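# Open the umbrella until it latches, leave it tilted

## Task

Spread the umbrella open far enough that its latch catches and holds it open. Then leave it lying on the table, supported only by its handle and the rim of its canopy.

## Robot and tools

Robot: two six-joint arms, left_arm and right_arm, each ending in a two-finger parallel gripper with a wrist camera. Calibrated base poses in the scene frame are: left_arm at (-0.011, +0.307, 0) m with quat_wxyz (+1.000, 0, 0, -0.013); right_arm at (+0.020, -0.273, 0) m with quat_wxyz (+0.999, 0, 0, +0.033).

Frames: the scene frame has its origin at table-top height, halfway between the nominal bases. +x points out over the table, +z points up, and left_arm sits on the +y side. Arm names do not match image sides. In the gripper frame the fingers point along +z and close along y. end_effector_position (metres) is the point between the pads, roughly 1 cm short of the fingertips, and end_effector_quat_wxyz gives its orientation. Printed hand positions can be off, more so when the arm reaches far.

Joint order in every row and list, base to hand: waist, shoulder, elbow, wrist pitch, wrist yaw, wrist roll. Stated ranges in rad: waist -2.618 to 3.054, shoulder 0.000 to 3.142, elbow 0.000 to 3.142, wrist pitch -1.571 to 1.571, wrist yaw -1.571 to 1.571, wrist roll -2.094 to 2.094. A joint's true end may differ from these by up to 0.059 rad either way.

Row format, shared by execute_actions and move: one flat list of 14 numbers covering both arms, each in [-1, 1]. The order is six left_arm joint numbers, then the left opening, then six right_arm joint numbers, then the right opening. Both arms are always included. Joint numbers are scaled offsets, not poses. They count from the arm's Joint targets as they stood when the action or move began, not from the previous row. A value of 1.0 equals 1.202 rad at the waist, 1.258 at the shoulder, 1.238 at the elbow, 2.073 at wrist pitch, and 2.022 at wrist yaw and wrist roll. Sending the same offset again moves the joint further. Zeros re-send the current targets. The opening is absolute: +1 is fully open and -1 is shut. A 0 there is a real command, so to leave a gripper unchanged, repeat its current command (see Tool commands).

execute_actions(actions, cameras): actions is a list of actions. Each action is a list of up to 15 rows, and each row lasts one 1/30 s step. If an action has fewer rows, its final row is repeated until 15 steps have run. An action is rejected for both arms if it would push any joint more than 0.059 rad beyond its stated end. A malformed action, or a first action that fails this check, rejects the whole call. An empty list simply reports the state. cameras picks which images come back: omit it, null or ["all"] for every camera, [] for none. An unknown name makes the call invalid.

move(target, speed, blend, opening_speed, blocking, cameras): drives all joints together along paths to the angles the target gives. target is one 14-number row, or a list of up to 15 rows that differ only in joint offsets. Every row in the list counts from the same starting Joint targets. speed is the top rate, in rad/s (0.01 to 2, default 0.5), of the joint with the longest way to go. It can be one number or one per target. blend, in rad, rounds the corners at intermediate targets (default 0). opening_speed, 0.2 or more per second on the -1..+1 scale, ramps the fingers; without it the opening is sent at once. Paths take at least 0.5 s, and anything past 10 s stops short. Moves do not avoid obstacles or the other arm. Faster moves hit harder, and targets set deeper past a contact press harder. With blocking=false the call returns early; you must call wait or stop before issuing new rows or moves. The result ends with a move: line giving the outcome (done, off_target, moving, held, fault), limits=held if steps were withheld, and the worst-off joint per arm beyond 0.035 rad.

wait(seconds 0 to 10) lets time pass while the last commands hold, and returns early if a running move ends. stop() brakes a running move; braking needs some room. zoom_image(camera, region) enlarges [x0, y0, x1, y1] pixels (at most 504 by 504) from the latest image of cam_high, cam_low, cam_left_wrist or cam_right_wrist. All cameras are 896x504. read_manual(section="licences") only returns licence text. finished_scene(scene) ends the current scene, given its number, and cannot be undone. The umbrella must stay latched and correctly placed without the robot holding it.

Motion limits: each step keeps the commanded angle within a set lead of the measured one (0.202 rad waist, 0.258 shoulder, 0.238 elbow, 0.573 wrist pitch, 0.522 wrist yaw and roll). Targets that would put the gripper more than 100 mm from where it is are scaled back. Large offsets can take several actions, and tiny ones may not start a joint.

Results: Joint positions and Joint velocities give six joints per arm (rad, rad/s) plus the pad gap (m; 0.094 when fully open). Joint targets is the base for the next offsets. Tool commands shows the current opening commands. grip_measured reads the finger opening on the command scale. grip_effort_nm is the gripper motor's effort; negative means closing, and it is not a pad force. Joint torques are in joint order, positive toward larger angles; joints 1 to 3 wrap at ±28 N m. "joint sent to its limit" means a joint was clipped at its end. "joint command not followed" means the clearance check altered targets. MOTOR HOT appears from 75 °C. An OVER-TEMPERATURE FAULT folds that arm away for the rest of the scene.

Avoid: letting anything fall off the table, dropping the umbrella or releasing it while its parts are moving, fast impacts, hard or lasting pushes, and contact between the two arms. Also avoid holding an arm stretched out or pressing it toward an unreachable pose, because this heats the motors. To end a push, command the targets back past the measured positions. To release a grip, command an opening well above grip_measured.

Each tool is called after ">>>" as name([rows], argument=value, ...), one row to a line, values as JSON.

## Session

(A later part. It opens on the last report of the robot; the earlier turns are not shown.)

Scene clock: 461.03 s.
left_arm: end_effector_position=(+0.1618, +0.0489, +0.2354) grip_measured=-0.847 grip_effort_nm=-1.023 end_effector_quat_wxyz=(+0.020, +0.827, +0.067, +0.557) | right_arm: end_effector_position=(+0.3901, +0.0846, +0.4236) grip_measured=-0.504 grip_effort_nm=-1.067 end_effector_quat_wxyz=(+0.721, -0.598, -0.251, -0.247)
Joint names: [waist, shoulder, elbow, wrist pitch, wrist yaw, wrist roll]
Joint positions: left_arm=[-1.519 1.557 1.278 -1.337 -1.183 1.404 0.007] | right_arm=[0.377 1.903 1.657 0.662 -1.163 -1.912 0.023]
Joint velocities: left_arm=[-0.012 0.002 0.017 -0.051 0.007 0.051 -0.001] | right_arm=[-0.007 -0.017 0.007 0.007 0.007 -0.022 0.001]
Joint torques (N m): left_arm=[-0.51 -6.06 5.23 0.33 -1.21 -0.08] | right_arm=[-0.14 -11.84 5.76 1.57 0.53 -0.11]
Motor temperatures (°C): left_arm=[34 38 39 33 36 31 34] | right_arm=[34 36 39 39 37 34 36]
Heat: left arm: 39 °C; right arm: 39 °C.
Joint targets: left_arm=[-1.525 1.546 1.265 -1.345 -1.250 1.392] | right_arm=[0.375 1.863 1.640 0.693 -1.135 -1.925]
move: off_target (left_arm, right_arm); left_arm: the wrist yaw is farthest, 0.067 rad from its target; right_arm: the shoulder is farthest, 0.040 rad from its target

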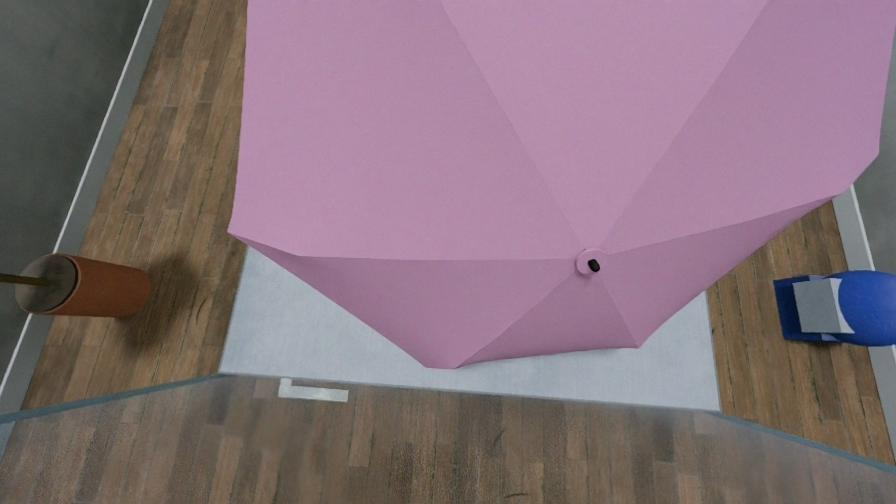

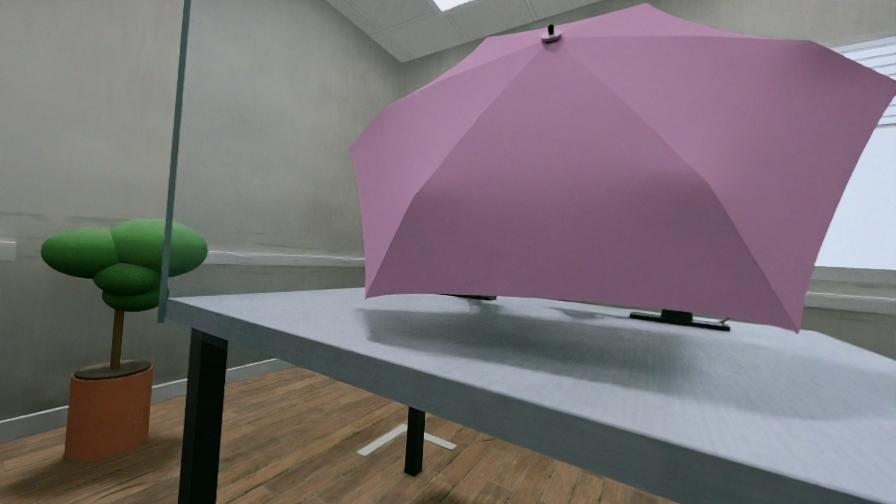

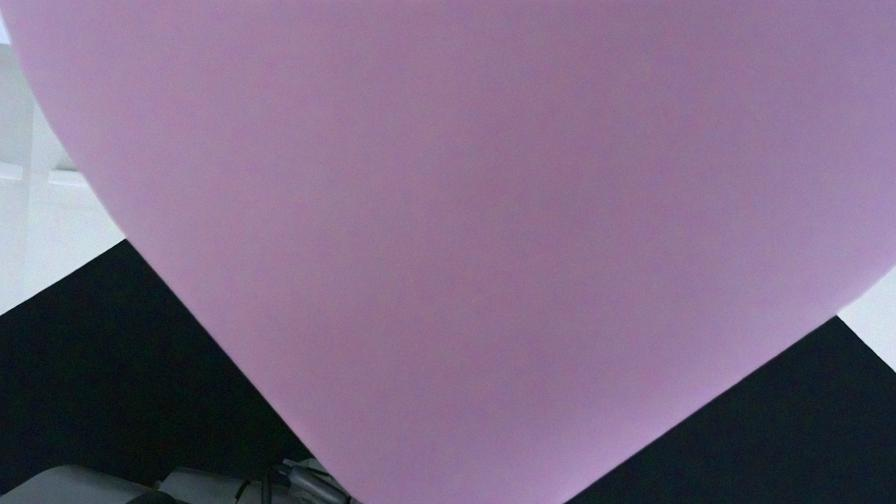

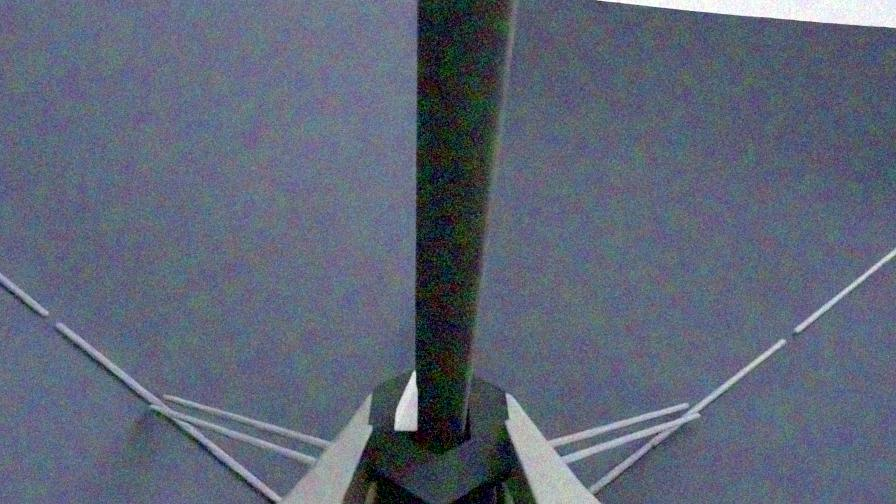

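>>> move(target=[0,0,0,0,0,0,-1.0,0,0,0,0,0,0,-0.15], opening_speed=0.25, cameras=["cam_right_wrist","cam_low"])

Scene clock: 477.77 s.
left_arm: end_effector_position=(+0.1613, +0.0490, +0.2344) grip_measured=-0.847 grip_effort_nm=-1.043 end_effector_quat_wxyz=(+0.022, +0.829, +0.070, +0.555) | right_arm: end_effector_position=(+0.3903, +0.0842, +0.4260) grip_measured=-0.152 grip_effort_nm=0.085 end_effector_quat_wxyz=(+0.720, -0.593, -0.254, -0.256)
Joint names: [waist, shoulder, elbow, wrist pitch, wrist yaw, wrist roll]
Joint positions: left_arm=[-1.519 1.557 1.278 -1.337 -1.177 1.398 0.007] | right_arm=[0.377 1.903 1.656 0.678 -1.157 -1.919 0.04]
Joint velocities: left_arm=[-0.002 -0.002 0.007 -0.037 0.007 0.007 -0.001] | right_arm=[0.002 0.017 -0.012 -0.066 0.007 0.037 0.001]
Joint torques (N m): left_arm=[-0.5 -6.08 5.22 0.33 -1.29 -0.03] | right_arm=[-0.14 -11.95 5.78 1.4 0.48 -0.03]
Motor temperatures (°C): left_arm=[34 38 39 33 37 31 34] | right_arm=[34 37 37 39 35 34 36]
Heat: left arm: 39 °C; right arm: 39 °C.
Joint targets: left_arm=[-1.525 1.546 1.265 -1.345 -1.250 1.392] | right_arm=[0.375 1.863 1.639 0.693 -1.135 -1.924]
move: off_target (left_arm, right_arm); left_arm: the wrist yaw is farthest, 0.073 rad from its target; right_arm: the shoulder is farthest, 0.040 rad from its target
Images, in order (width x height): cam_low 896x504, cam_right_wrist 896x504.

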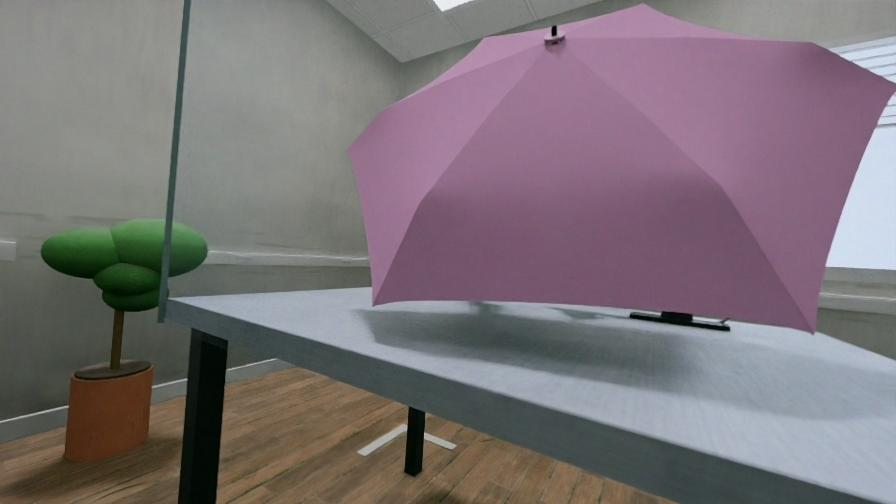

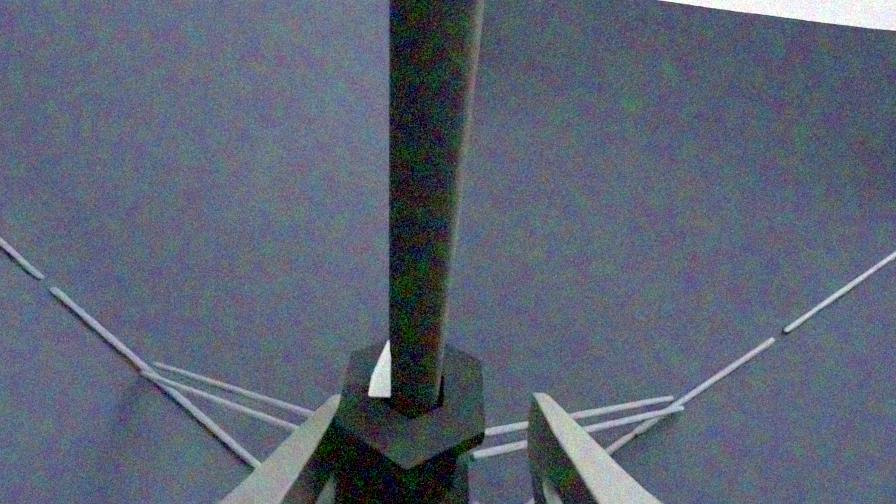

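>>> move(target=[0,0,0,0,0,0,-1.0,-0.0025,0.0636,0.0404,0.0082,0,0.0015,-0.15], speed=0.1, cameras=["cam_right_wrist","cam_low"])

Scene clock: 494.40 s.
left_arm: end_effector_position=(+0.1604, +0.0490, +0.2323) grip_measured=-0.847 grip_effort_nm=-1.038 end_effector_quat_wxyz=(+0.022, +0.832, +0.072, +0.549) | right_arm: end_effector_position=(+0.3956, +0.0866, +0.4183) grip_measured=-0.152 grip_effort_nm=0.076 end_effector_quat_wxyz=(+0.720, -0.593, -0.253, -0.256)
Joint names: [waist, shoulder, elbow, wrist pitch, wrist yaw, wrist roll]
Joint positions: left_arm=[-1.519 1.557 1.278 -1.337 -1.164 1.395 0.007] | right_arm=[0.377 1.925 1.656 0.699 -1.155 -1.919 0.04]
Joint velocities: left_arm=[-0.007 -0.007 -0.017 0.037 0.051 -0.007 0] | right_arm=[0.017 0.012 -0.022 0.007 -0.007 -0.022 0]
Joint torques (N m): left_arm=[-0.51 -6.08 5.23 0.34 -1.4 0] | right_arm=[-0.42 -7.65 10.13 1.37 0.46 -0.02]
Motor temperatures (°C): left_arm=[34 38 39 33 37 31 34] | right_arm=[34 38 37 39 35 34 36]
Heat: left arm: 39 °C; right arm: 39 °C.
Joint targets: left_arm=[-1.525 1.546 1.265 -1.345 -1.250 1.392] | right_arm=[0.372 1.943 1.690 0.710 -1.135 -1.922]
move: off_target (left_arm); left_arm: the wrist yaw is farthest, 0.086 rad from its target
Images, in order (width x height): cam_low 896x504, cam_right_wrist 896x504.

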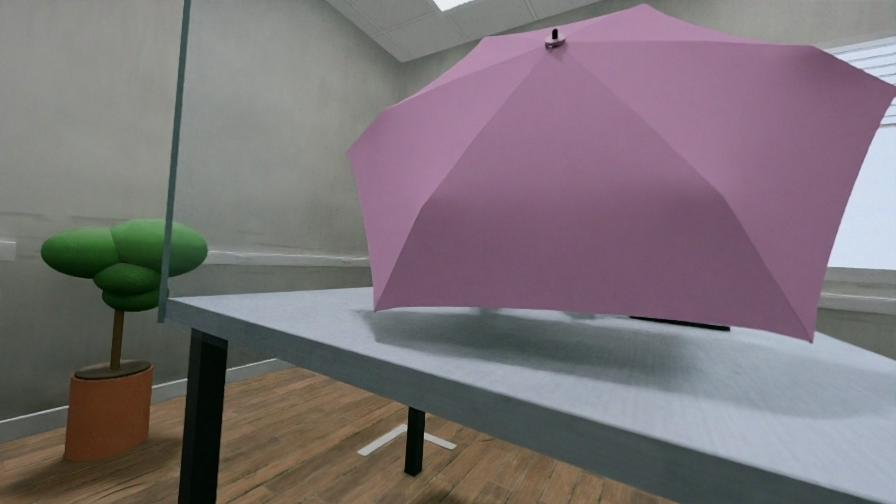

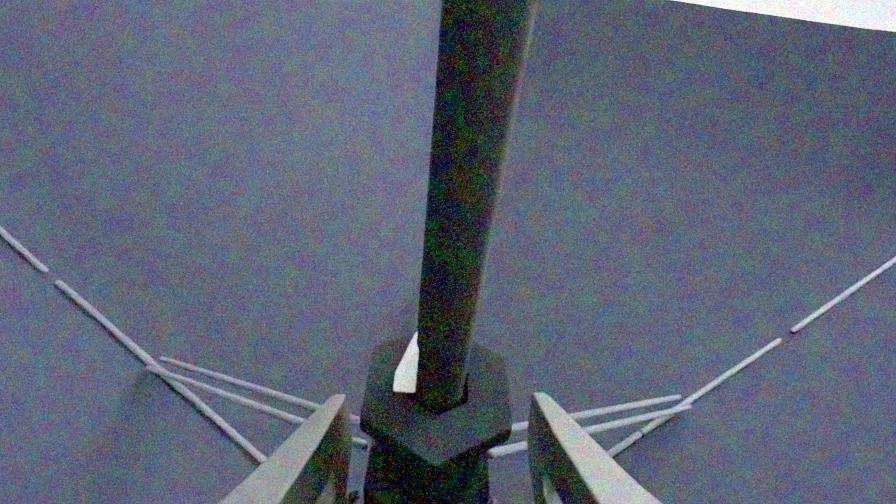

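>>> move([
  [0,0,0,0,0,0,-1.0,0,-0.0302,-0.0388,0,0,0,-0.15],
  [0,0,0,0,0,0,-1.0,-0.0483,-0.068,-0.1458,0.0738,-0.0321,0.0356,-0.15],
], speed=[0.15,0.12], cameras=["cam_right_wrist"])

Scene clock: 518.10 s.
left_arm: end_effector_position=(+0.1602, +0.0490, +0.2317) grip_measured=-0.847 grip_effort_nm=-1.038 end_effector_quat_wxyz=(+0.022, +0.833, +0.072, +0.548) | right_arm: end_effector_position=(+0.3972, +0.0597, +0.4007) grip_measured=-0.152 grip_effort_nm=0.081 end_effector_quat_wxyz=(+0.719, -0.593, -0.251, -0.263)
Joint names: [waist, shoulder, elbow, wrist pitch, wrist yaw, wrist roll]
Joint positions: left_arm=[-1.519 1.557 1.278 -1.337 -1.16 1.395 0.007] | right_arm=[0.319 1.895 1.529 0.852 -1.196 -1.865 0.04]
Joint velocities: left_arm=[-0.022 -0.002 -0.012 0.022 -0.066 -0.037 0] | right_arm=[0.002 -0.017 0.002 0.007 0.022 0.051 0]
Joint torques (N m): left_arm=[-0.5 -6.09 5.23 0.33 -1.44 0.02] | right_arm=[-0.49 -11.51 5.42 1.32 0.21 0.18]
Motor temperatures (°C): left_arm=[34 38 39 33 38 31 34] | right_arm=[34 37 39 39 35 34 35]
Heat: left arm: 39 °C; right arm: 39 °C.
Joint targets: left_arm=[-1.525 1.546 1.265 -1.345 -1.250 1.392] | right_arm=[0.314 1.857 1.509 0.863 -1.200 -1.850]
move: off_target (left_arm, right_arm); left_arm: the wrist yaw is farthest, 0.090 rad from its target; right_arm: the shoulder is farthest, 0.037 rad from its target
Images, in order (width x height): cam_right_wrist 896x504.

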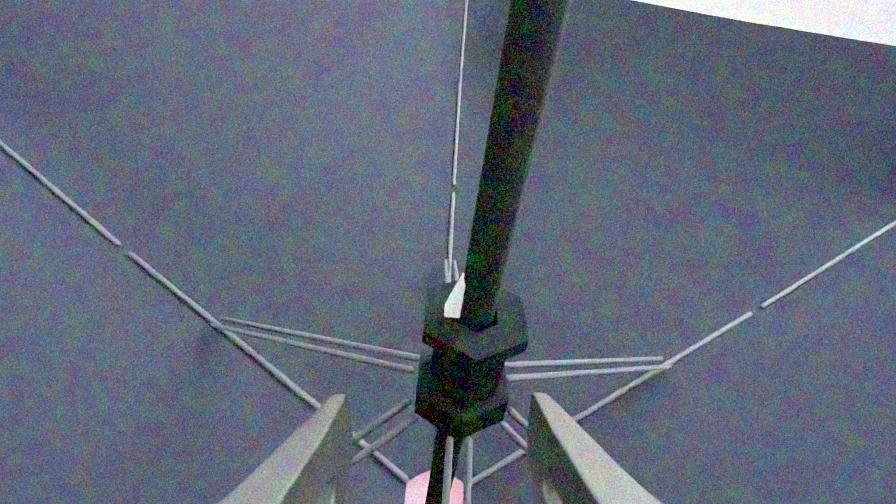

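>>> move([
  [0,0,0,0,0,0,-1.0,-0.0865,-0.0533,-0.1616,0.1529,-0.0495,0.0964,-0.15],
  [0,0,0,0,0,0,-1.0,-0.2612,-0.4428,-0.5727,0.1143,0,0.1731,-0.15],
  [0,0,0,0,0,0,-1.0,-0.7604,-0.8402,-0.8958,-0.0304,0,0.3215,-0.15],
], speed=[0.2,0.35,0.45], blend=[0.05,0.1,0], cameras=["cam_right_wrist","cam_high","cam_low","cam_left_wrist"])

Scene clock: 532.17 s.
left_arm: end_effector_position=(+0.1602, +0.0490, +0.2317) grip_measured=-0.847 grip_effort_nm=-1.038 end_effector_quat_wxyz=(+0.022, +0.833, +0.072, +0.548) | right_arm: end_effector_position=(+0.2842, -0.2324, +0.3276) grip_measured=-0.152 grip_effort_nm=0.081 end_effector_quat_wxyz=(+0.680, -0.603, +0.253, -0.332)
Joint names: [waist, shoulder, elbow, wrist pitch, wrist yaw, wrist roll]
Joint positions: left_arm=[-1.519 1.557 1.278 -1.337 -1.16 1.395 0.007] | right_arm=[-0.595 0.811 0.42 0.825 -1.217 -1.217 0.04]
Joint velocities: left_arm=[0.007 0.017 -0.007 -0.022 0.081 0.007 0] | right_arm=[-0.012 0.002 -0.012 0.022 0.037 0.051 0]
Joint torques (N m): left_arm=[-0.5 -6.09 5.2 0.33 -1.44 0.01] | right_arm=[-0.51 -1.2 5.48 1 0.44 0.16]
Motor temperatures (°C): left_arm=[34 38 39 33 38 31 34] | right_arm=[34 38 37 39 34 34 35]
Heat: left arm: 39 °C; right arm: 39 °C.
Joint targets: left_arm=[-1.525 1.546 1.265 -1.345 -1.250 1.392] | right_arm=[-0.600 0.800 0.400 0.800 -1.200 -1.200]
move: off_target (left_arm); left_arm: the wrist yaw is farthest, 0.090 rad from its target

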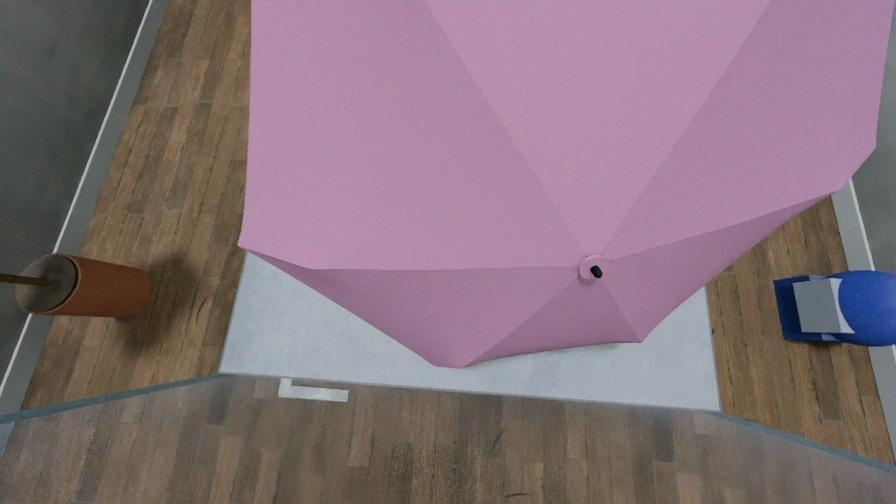

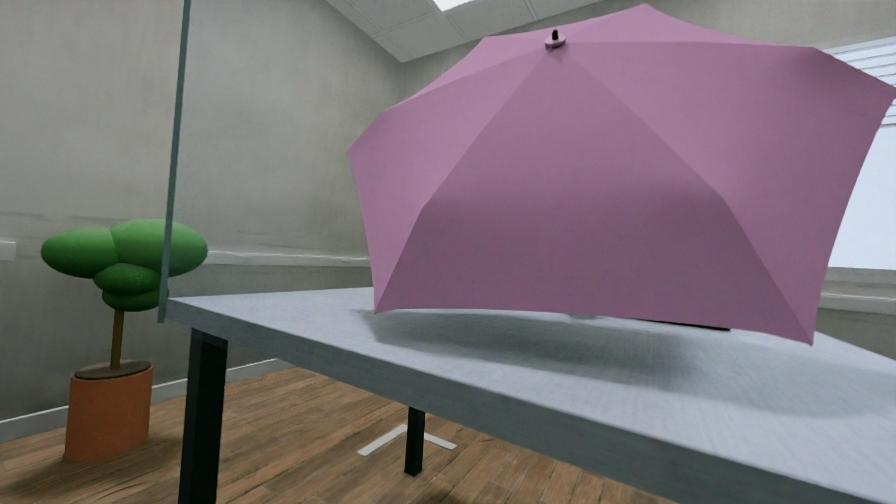

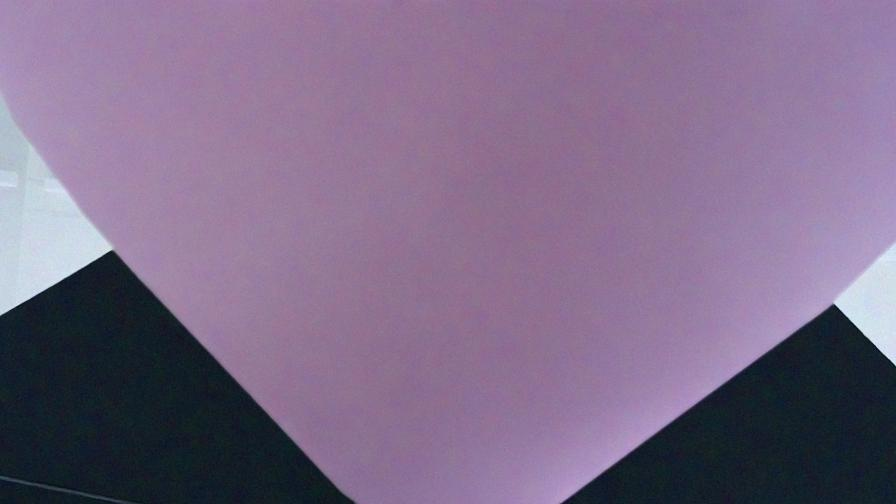

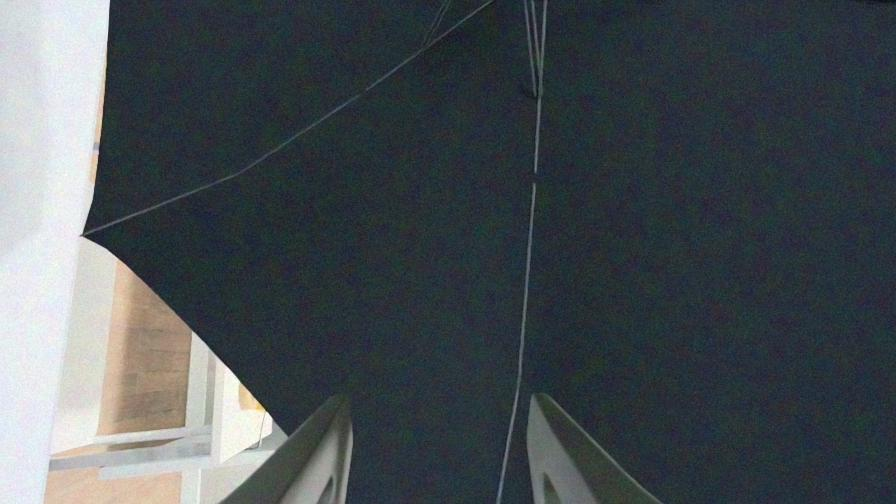

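>>> move(target=[-0.0211,0.0233,-0.0469,0.0119,0.0013,-0.0313,-1.0,-0.3328,0,0,-0.1447,0.5935,0.5935,-0.15], speed=0.45, cameras=["cam_high","cam_low","cam_left_wrist"])

Scene clock: 578.07 s.
left_arm: end_effector_position=(+0.1539, +0.0503, +0.2152) grip_measured=-0.847 grip_effort_nm=-1.038 end_effector_quat_wxyz=(+0.028, +0.832, +0.076, +0.548) | right_arm: end_effector_position=(+0.2229, -0.5388, +0.3032) grip_measured=-0.152 grip_effort_nm=0.071 end_effector_quat_wxyz=(+0.671, +0.289, +0.595, -0.336)
Joint names: [waist, shoulder, elbow, wrist pitch, wrist yaw, wrist roll]
Joint positions: left_arm=[-1.543 1.565 1.219 -1.314 -1.16 1.332 0.007] | right_arm=[-0.995 0.811 0.42 0.517 -0.013 -0.01 0.04]
Joint velocities: left_arm=[-0.012 0.002 -0.007 -0.095 -0.007 0.007 -0.001] | right_arm=[0.027 -0.002 -0.007 0.037 -0.022 -0.022 -0.001]
Joint torques (N m): left_arm=[-0.59 -4.52 5.2 0.28 -1.41 0.02] | right_arm=[-0.42 -1.74 6.06 1.69 0.12 0.1]
Motor temperatures (°C): left_arm=[34 37 39 33 39 31 34] | right_arm=[34 35 36 38 34 34 35]
Heat: left arm: 39 °C; right arm: 38 °C.
Joint targets: left_arm=[-1.550 1.575 1.206 -1.320 -1.247 1.329] | right_arm=[-1.000 0.800 0.400 0.500 0.000 0.000]
move: off_target (left_arm); left_arm: the wrist yaw is farthest, 0.087 rad from its target
Images, in order (width x height): cam_high 896x504, cam_low 896x504, cam_left_wrist 896x504.

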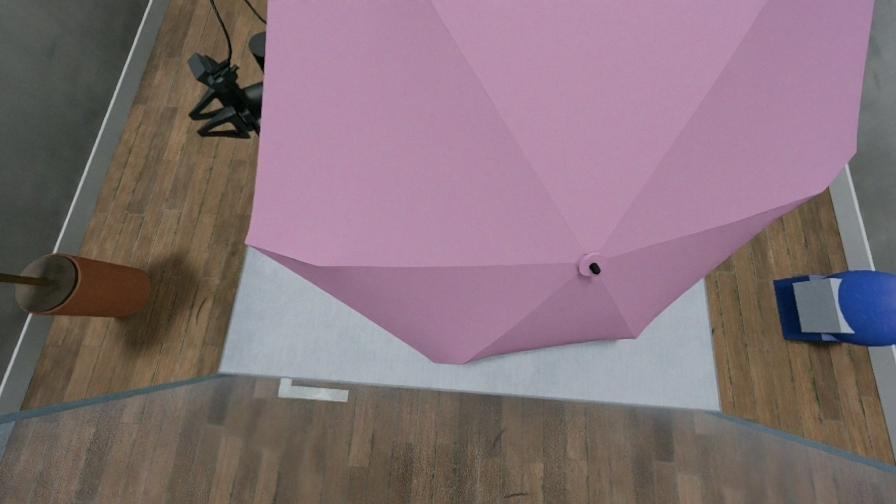

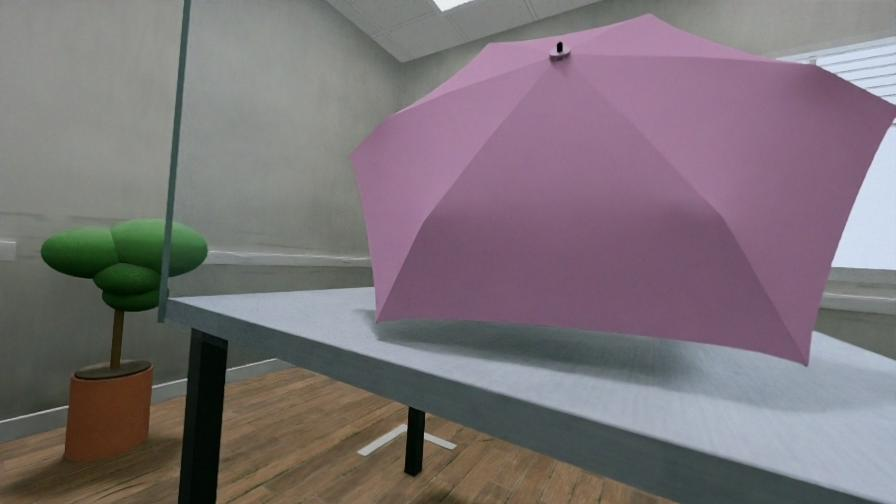

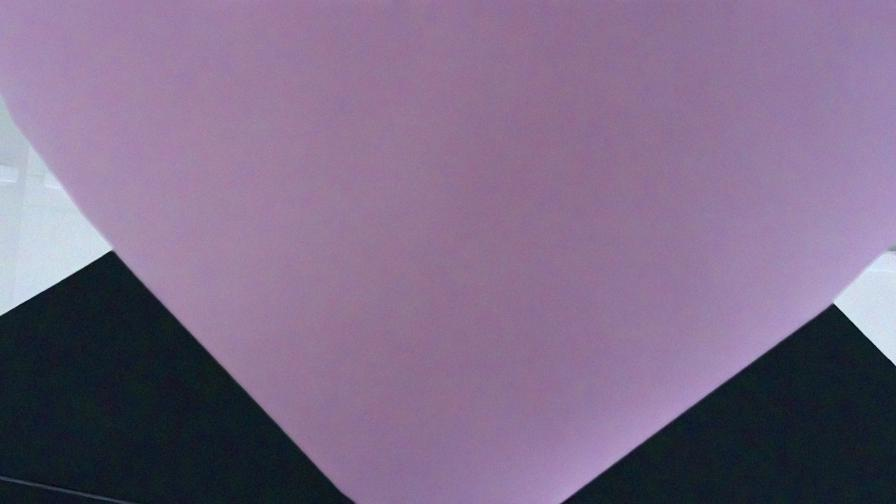

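>>> zoom_image(camera="cam_low", region=[330, 260, 530, 380])

>>> zoom_image(camera="cam_low", region=[690, 290, 896, 440])

Scaled by 2.520 from the camera's 896x504 image, which has a finer 1280x720 frame.

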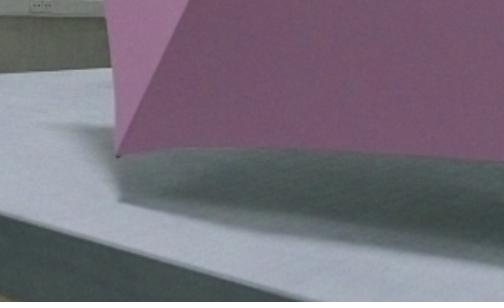

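Scaled by 2.447 from the camera's 896x504 image, which has a finer 1280x720 frame.

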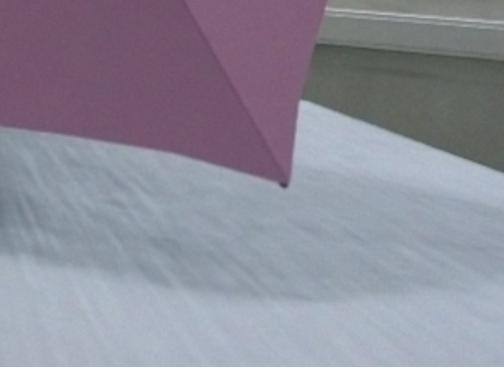

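>>> move(target=[-0.0116,0.0215,-0.0218,0.0053,0.002,-0.0381,-1.0,0,0,0,0,0,0,-0.15], speed=0.06, cameras=["cam_high","cam_low"])

>>> zoom_image(camera="cam_low", region=[330, 260, 530, 380])

>>> zoom_image(camera="cam_low", region=[690, 290, 896, 440])

Scene clock: 588.03 s.
left_arm: end_effector_position=(+0.1503, +0.0485, +0.2021) grip_measured=-0.847 grip_effort_nm=-1.038 end_effector_quat_wxyz=(+0.036, +0.831, +0.092, +0.548) | right_arm: end_effector_position=(+0.2229, -0.5389, +0.3031) grip_measured=-0.152 grip_effort_nm=0.076 end_effector_quat_wxyz=(+0.671, +0.290, +0.595, -0.335)
Joint names: [waist, shoulder, elbow, wrist pitch, wrist yaw, wrist roll]
Joint positions: left_arm=[-1.557 1.592 1.193 -1.301 -1.158 1.254 0.007] | right_arm=[-0.995 0.811 0.42 0.516 -0.012 -0.009 0.04]
Joint velocities: left_arm=[-0.002 0.012 -0.027 0.022 -0.037 -0.022 -0.001] | right_arm=[0.012 -0.002 -0.002 -0.066 0.007 0.007 0]
Joint torques (N m): left_arm=[-0.62 -4.66 5.09 0.18 -1.39 0.03] | right_arm=[-0.47 -1.77 6.04 1.7 0.12 0.11]
Motor temperatures (°C): left_arm=[34 37 40 33 39 31 35] | right_arm=[34 35 36 40 34 34 35]
Heat: left arm: 40 °C; right arm: 40 °C.
Joint targets: left_arm=[-1.564 1.602 1.180 -1.310 -1.243 1.252] | right_arm=[-1.000 0.800 0.400 0.500 0.000 0.001]
move: off_target (left_arm); left_arm: the wrist yaw is farthest, 0.085 rad from its target
Images, in order (width x height): cam_high 896x504, cam_low 896x504.

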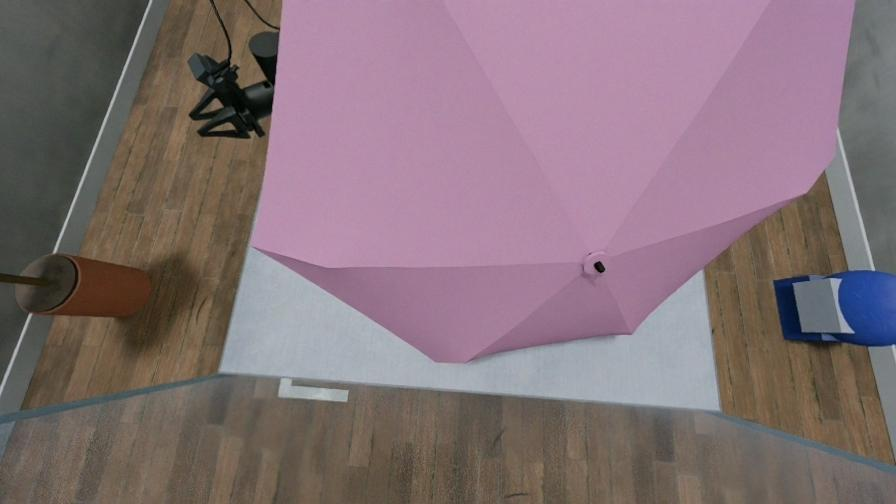

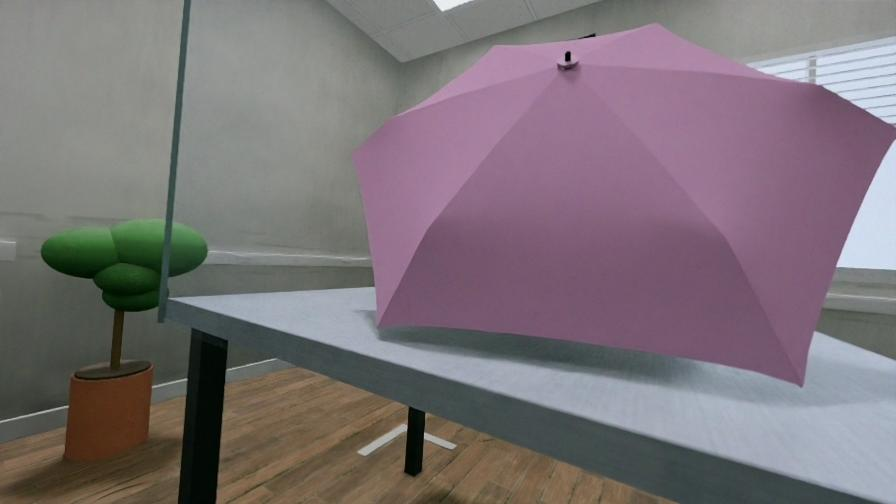

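Scaled by 2.520 from the camera's 896x504 image, which has a finer 1280x720 frame.

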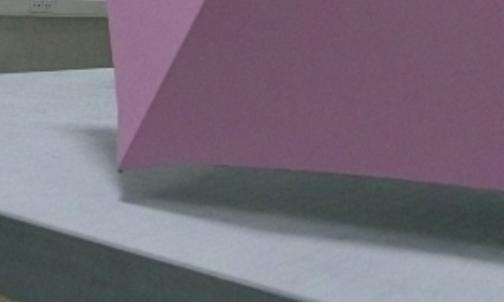

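Scaled by 2.447 from the camera's 896x504 image, which has a finer 1280x720 frame.

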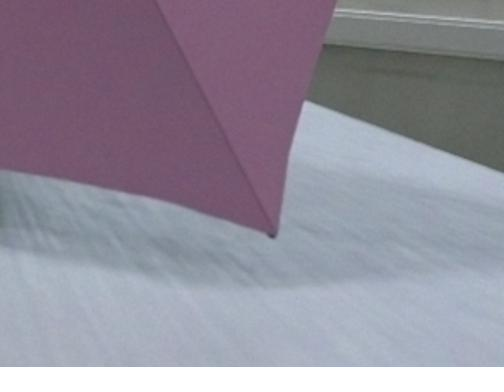

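>>> move(target=[-0.0216,0.0223,-0.0279,0.001,0.0027,-0.0334,-1.0,0,0,0,0,0,0,-0.15], speed=0.05, cameras=["cam_high","cam_low"])

>>> zoom_image(camera="cam_low", region=[330, 260, 530, 380])

>>> zoom_image(camera="cam_low", region=[690, 290, 896, 440])

Scene clock: 595.87 s.
left_arm: end_effector_position=(+0.1433, +0.0482, +0.1871) grip_measured=-0.847 grip_effort_nm=-1.043 end_effector_quat_wxyz=(+0.038, +0.831, +0.094, +0.547) | right_arm: end_effector_position=(+0.2229, -0.5389, +0.3030) grip_measured=-0.152 grip_effort_nm=0.061 end_effector_quat_wxyz=(+0.671, +0.290, +0.595, -0.335)
Joint names: [waist, shoulder, elbow, wrist pitch, wrist yaw, wrist roll]
Joint positions: left_arm=[-1.583 1.619 1.158 -1.296 -1.154 1.186 0.007] | right_arm=[-0.995 0.811 0.42 0.516 -0.012 -0.009 0.04]
Joint velocities: left_arm=[0.002 -0.007 -0.002 0.037 0.022 -0.081 -0.001] | right_arm=[0.007 0.007 -0.002 -0.022 -0.022 -0.037 -0.001]
Joint torques (N m): left_arm=[-0.61 -4.71 4.94 0.05 -1.37 0.01] | right_arm=[-0.46 -1.69 6.02 1.69 0.12 0.11]
Motor temperatures (°C): left_arm=[34 37 40 33 39 31 35] | right_arm=[34 35 36 40 34 34 35]
Heat: left arm: 40 °C; right arm: 40 °C.
Joint targets: left_arm=[-1.590 1.630 1.145 -1.307 -1.238 1.184] | right_arm=[-1.000 0.800 0.400 0.500 0.000 0.001]
move: off_target (left_arm); left_arm: the wrist yaw is farthest, 0.084 rad from its target
Images, in order (width x height): cam_high 896x504, cam_low 896x504.

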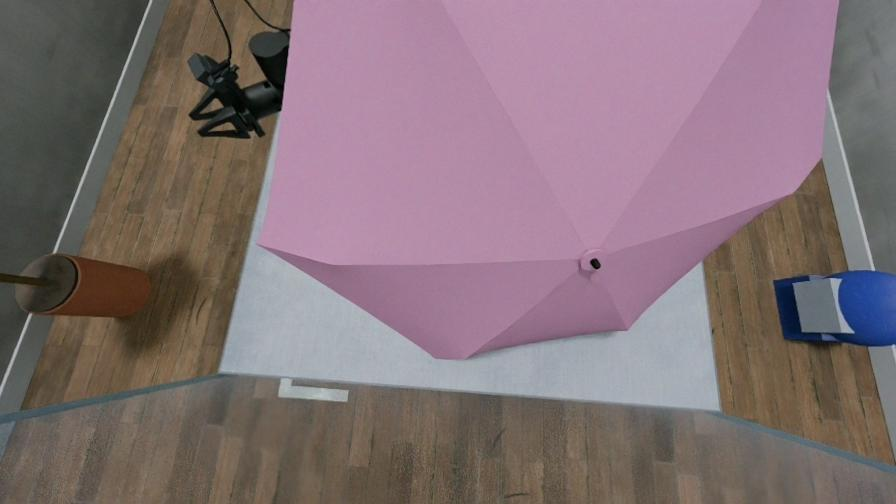

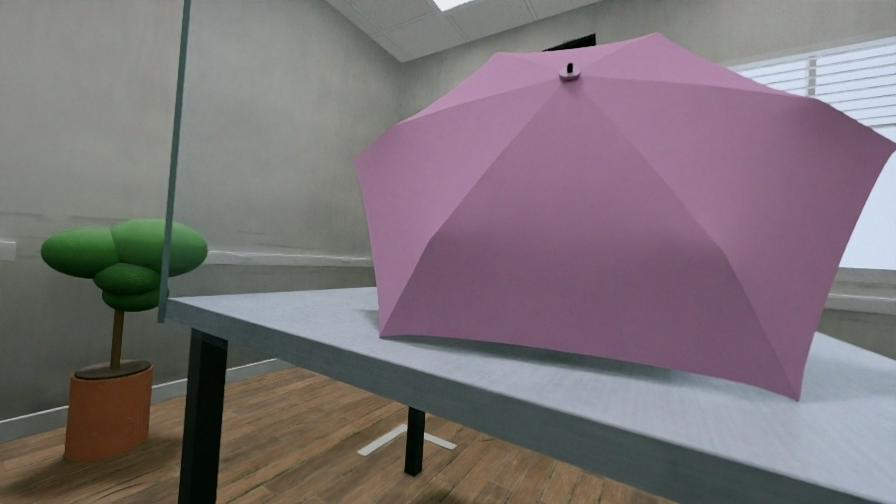

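Scaled by 2.520 from the camera's 896x504 image, which has a finer 1280x720 frame.

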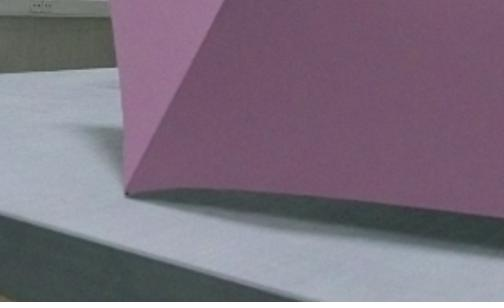

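Scaled by 2.447 from the camera's 896x504 image, which has a finer 1280x720 frame.

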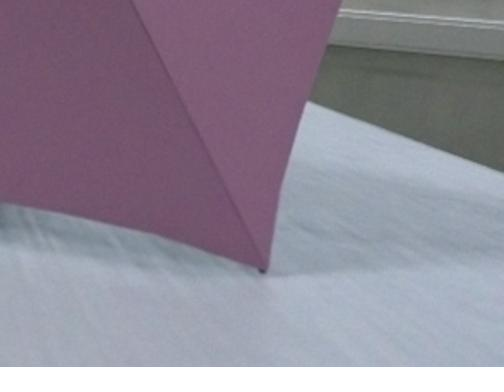

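>>> move(target=[0,0.006,-0.0344,0.037,0.0373,0.0136,-1.0,0,0,0,0,0,0,-0.15], speed=0.06, cameras=["cam_low"])

>>> zoom_image(camera="cam_low", region=[330, 260, 530, 380])

>>> zoom_image(camera="cam_low", region=[690, 290, 896, 440])

Scene clock: 604.33 s.
left_arm: end_effector_position=(+0.1422, +0.0479, +0.1734) grip_measured=-0.847 grip_effort_nm=-1.033 end_effector_quat_wxyz=(+0.038, +0.835, +0.092, +0.541) | right_arm: end_effector_position=(+0.2229, -0.5389, +0.3030) grip_measured=-0.152 grip_effort_nm=0.071 end_effector_quat_wxyz=(+0.671, +0.290, +0.595, -0.335)
Joint names: [waist, shoulder, elbow, wrist pitch, wrist yaw, wrist roll]
Joint positions: left_arm=[-1.583 1.624 1.118 -1.235 -1.14 1.205 0.007] | right_arm=[-0.995 0.811 0.42 0.516 -0.012 -0.009 0.04]
Joint velocities: left_arm=[0.007 -0.002 0.002 -0.095 -0.095 0.066 0] | right_arm=[-0.002 0.007 -0.007 0.022 0.007 -0.037 0]
Joint torques (N m): left_arm=[-0.61 -4.49 4.74 0.26 -0.76 0.14] | right_arm=[-0.44 -1.69 6.05 1.7 0.13 0.11]
Motor temperatures (°C): left_arm=[34 37 40 33 39 31 35] | right_arm=[34 34 36 41 34 34 35]
Heat: left arm: 40 °C; right arm: 41 °C.
Joint targets: left_arm=[-1.590 1.637 1.103 -1.231 -1.162 1.212] | right_arm=[-1.000 0.800 0.400 0.500 0.000 0.001]
move: done
Images, in order (width x height): cam_low 896x504.

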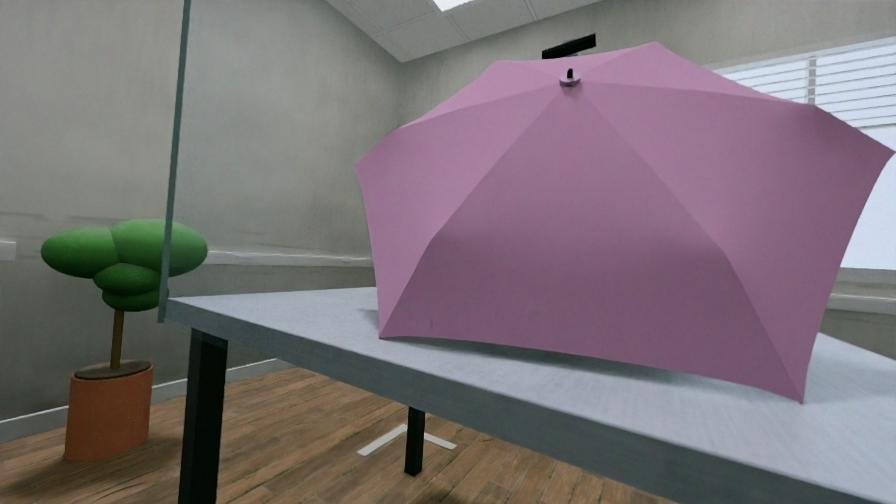

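Scaled by 2.520 from the camera's 896x504 image, which has a finer 1280x720 frame.

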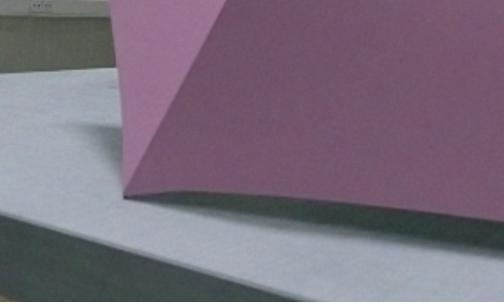

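Scaled by 2.447 from the camera's 896x504 image, which has a finer 1280x720 frame.

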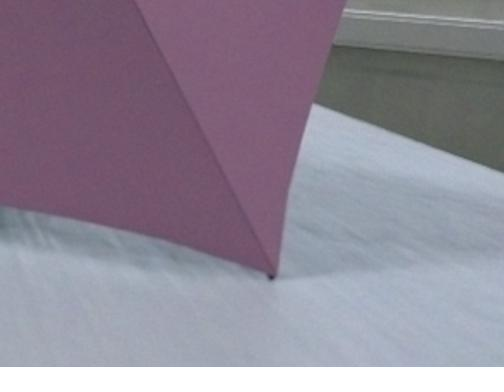

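>>> move(target=[0,0.006,-0.0315,0.0352,0.0406,0.0134,-1.0,0,0,0,0,0,0,-0.15], speed=0.08, cameras=["cam_low","cam_high"])

Scene clock: 608.23 s.
left_arm: end_effector_position=(+0.1389, +0.0468, +0.1562) grip_measured=-0.847 grip_effort_nm=-1.038 end_effector_quat_wxyz=(+0.038, +0.845, +0.090, +0.525) | right_arm: end_effector_position=(+0.2228, -0.5389, +0.3030) grip_measured=-0.152 grip_effort_nm=0.066 end_effector_quat_wxyz=(+0.671, +0.290, +0.595, -0.335)
Joint names: [waist, shoulder, elbow, wrist pitch, wrist yaw, wrist roll]
Joint positions: left_arm=[-1.585 1.631 1.08 -1.168 -1.104 1.228 0.007] | right_arm=[-0.995 0.811 0.42 0.516 -0.011 -0.009 0.04]
Joint velocities: left_arm=[0.012 -0.017 0.007 -0.022 -0.081 -0.007 0.001] | right_arm=[0.017 -0.027 -0.012 0.051 0.037 0.022 0]
Joint torques (N m): left_arm=[-0.44 -4.48 4.59 0.35 -0.32 0.17] | right_arm=[-0.46 -1.8 6.09 1.69 0.13 0.12]
Motor temperatures (°C): left_arm=[34 37 40 33 38 31 35] | right_arm=[34 34 36 41 34 34 35]
Heat: left arm: 40 °C; right arm: 41 °C.
Joint targets: left_arm=[-1.590 1.645 1.063 -1.158 -1.080 1.239] | right_arm=[-1.000 0.800 0.400 0.500 0.000 0.001]
move: done
Images, in order (width x height): cam_high 896x504, cam_low 896x504.

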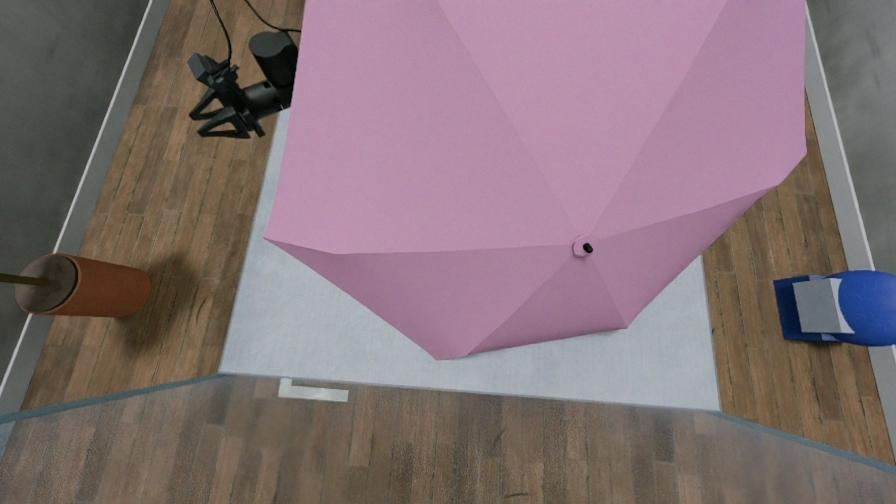

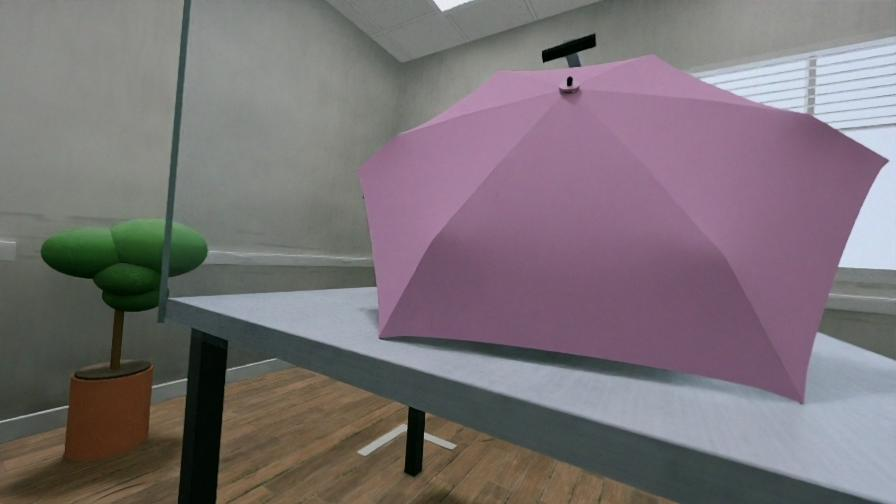

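>>> move(target=[0,0.006,-0.0315,0.0352,0.0406,0.0134,-1.0,0,0,0,0,0,0,-0.15], speed=0.08, cameras=["cam_low"])

Scene clock: 611.27 s.
left_arm: end_effector_position=(+0.1319, +0.0465, +0.1318) grip_measured=-0.848 grip_effort_nm=-1.033 end_effector_quat_wxyz=(+0.032, +0.866, +0.087, +0.491) | right_arm: end_effector_position=(+0.2228, -0.5389, +0.3029) grip_measured=-0.152 grip_effort_nm=0.071 end_effector_quat_wxyz=(+0.670, +0.290, +0.595, -0.335)
Joint names: [waist, shoulder, elbow, wrist pitch, wrist yaw, wrist roll]
Joint positions: left_arm=[-1.585 1.639 1.04 -1.094 -1.023 1.263 0.007] | right_arm=[-0.995 0.811 0.42 0.515 -0.011 -0.009 0.04]
Joint velocities: left_arm=[-0.007 -0.002 0.002 -0.022 0.022 0.007 0] | right_arm=[-0.002 -0.007 -0.007 0.007 0.022 -0.007 0.001]
Joint torques (N m): left_arm=[-0.42 -4.53 4.55 0.36 -0.29 0.09] | right_arm=[-0.43 -1.73 6.02 1.69 0.14 0.11]
Motor temperatures (°C): left_arm=[34 37 40 33 38 31 35] | right_arm=[34 34 36 41 34 34 35]
Heat: left arm: 40 °C; right arm: 41 °C.
Joint targets: left_arm=[-1.590 1.653 1.024 -1.084 -0.998 1.266] | right_arm=[-1.000 0.800 0.400 0.500 0.000 0.001]
move: done
Images, in order (width x height): cam_low 896x504.

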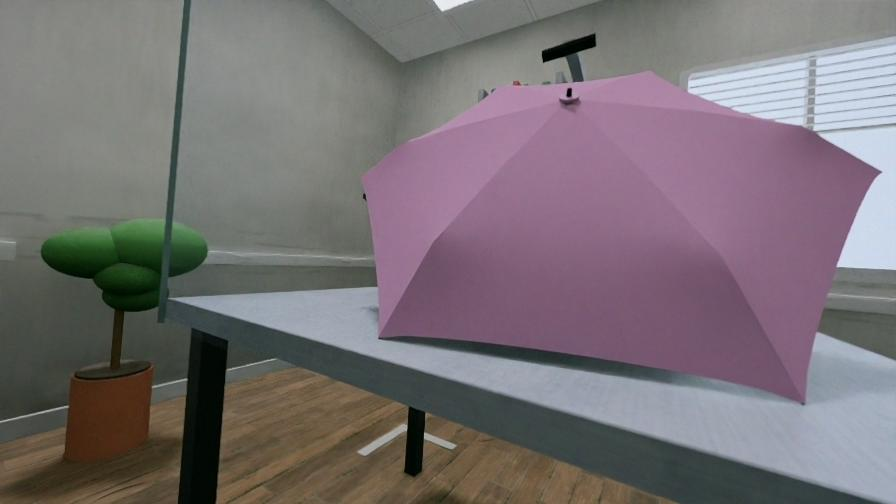

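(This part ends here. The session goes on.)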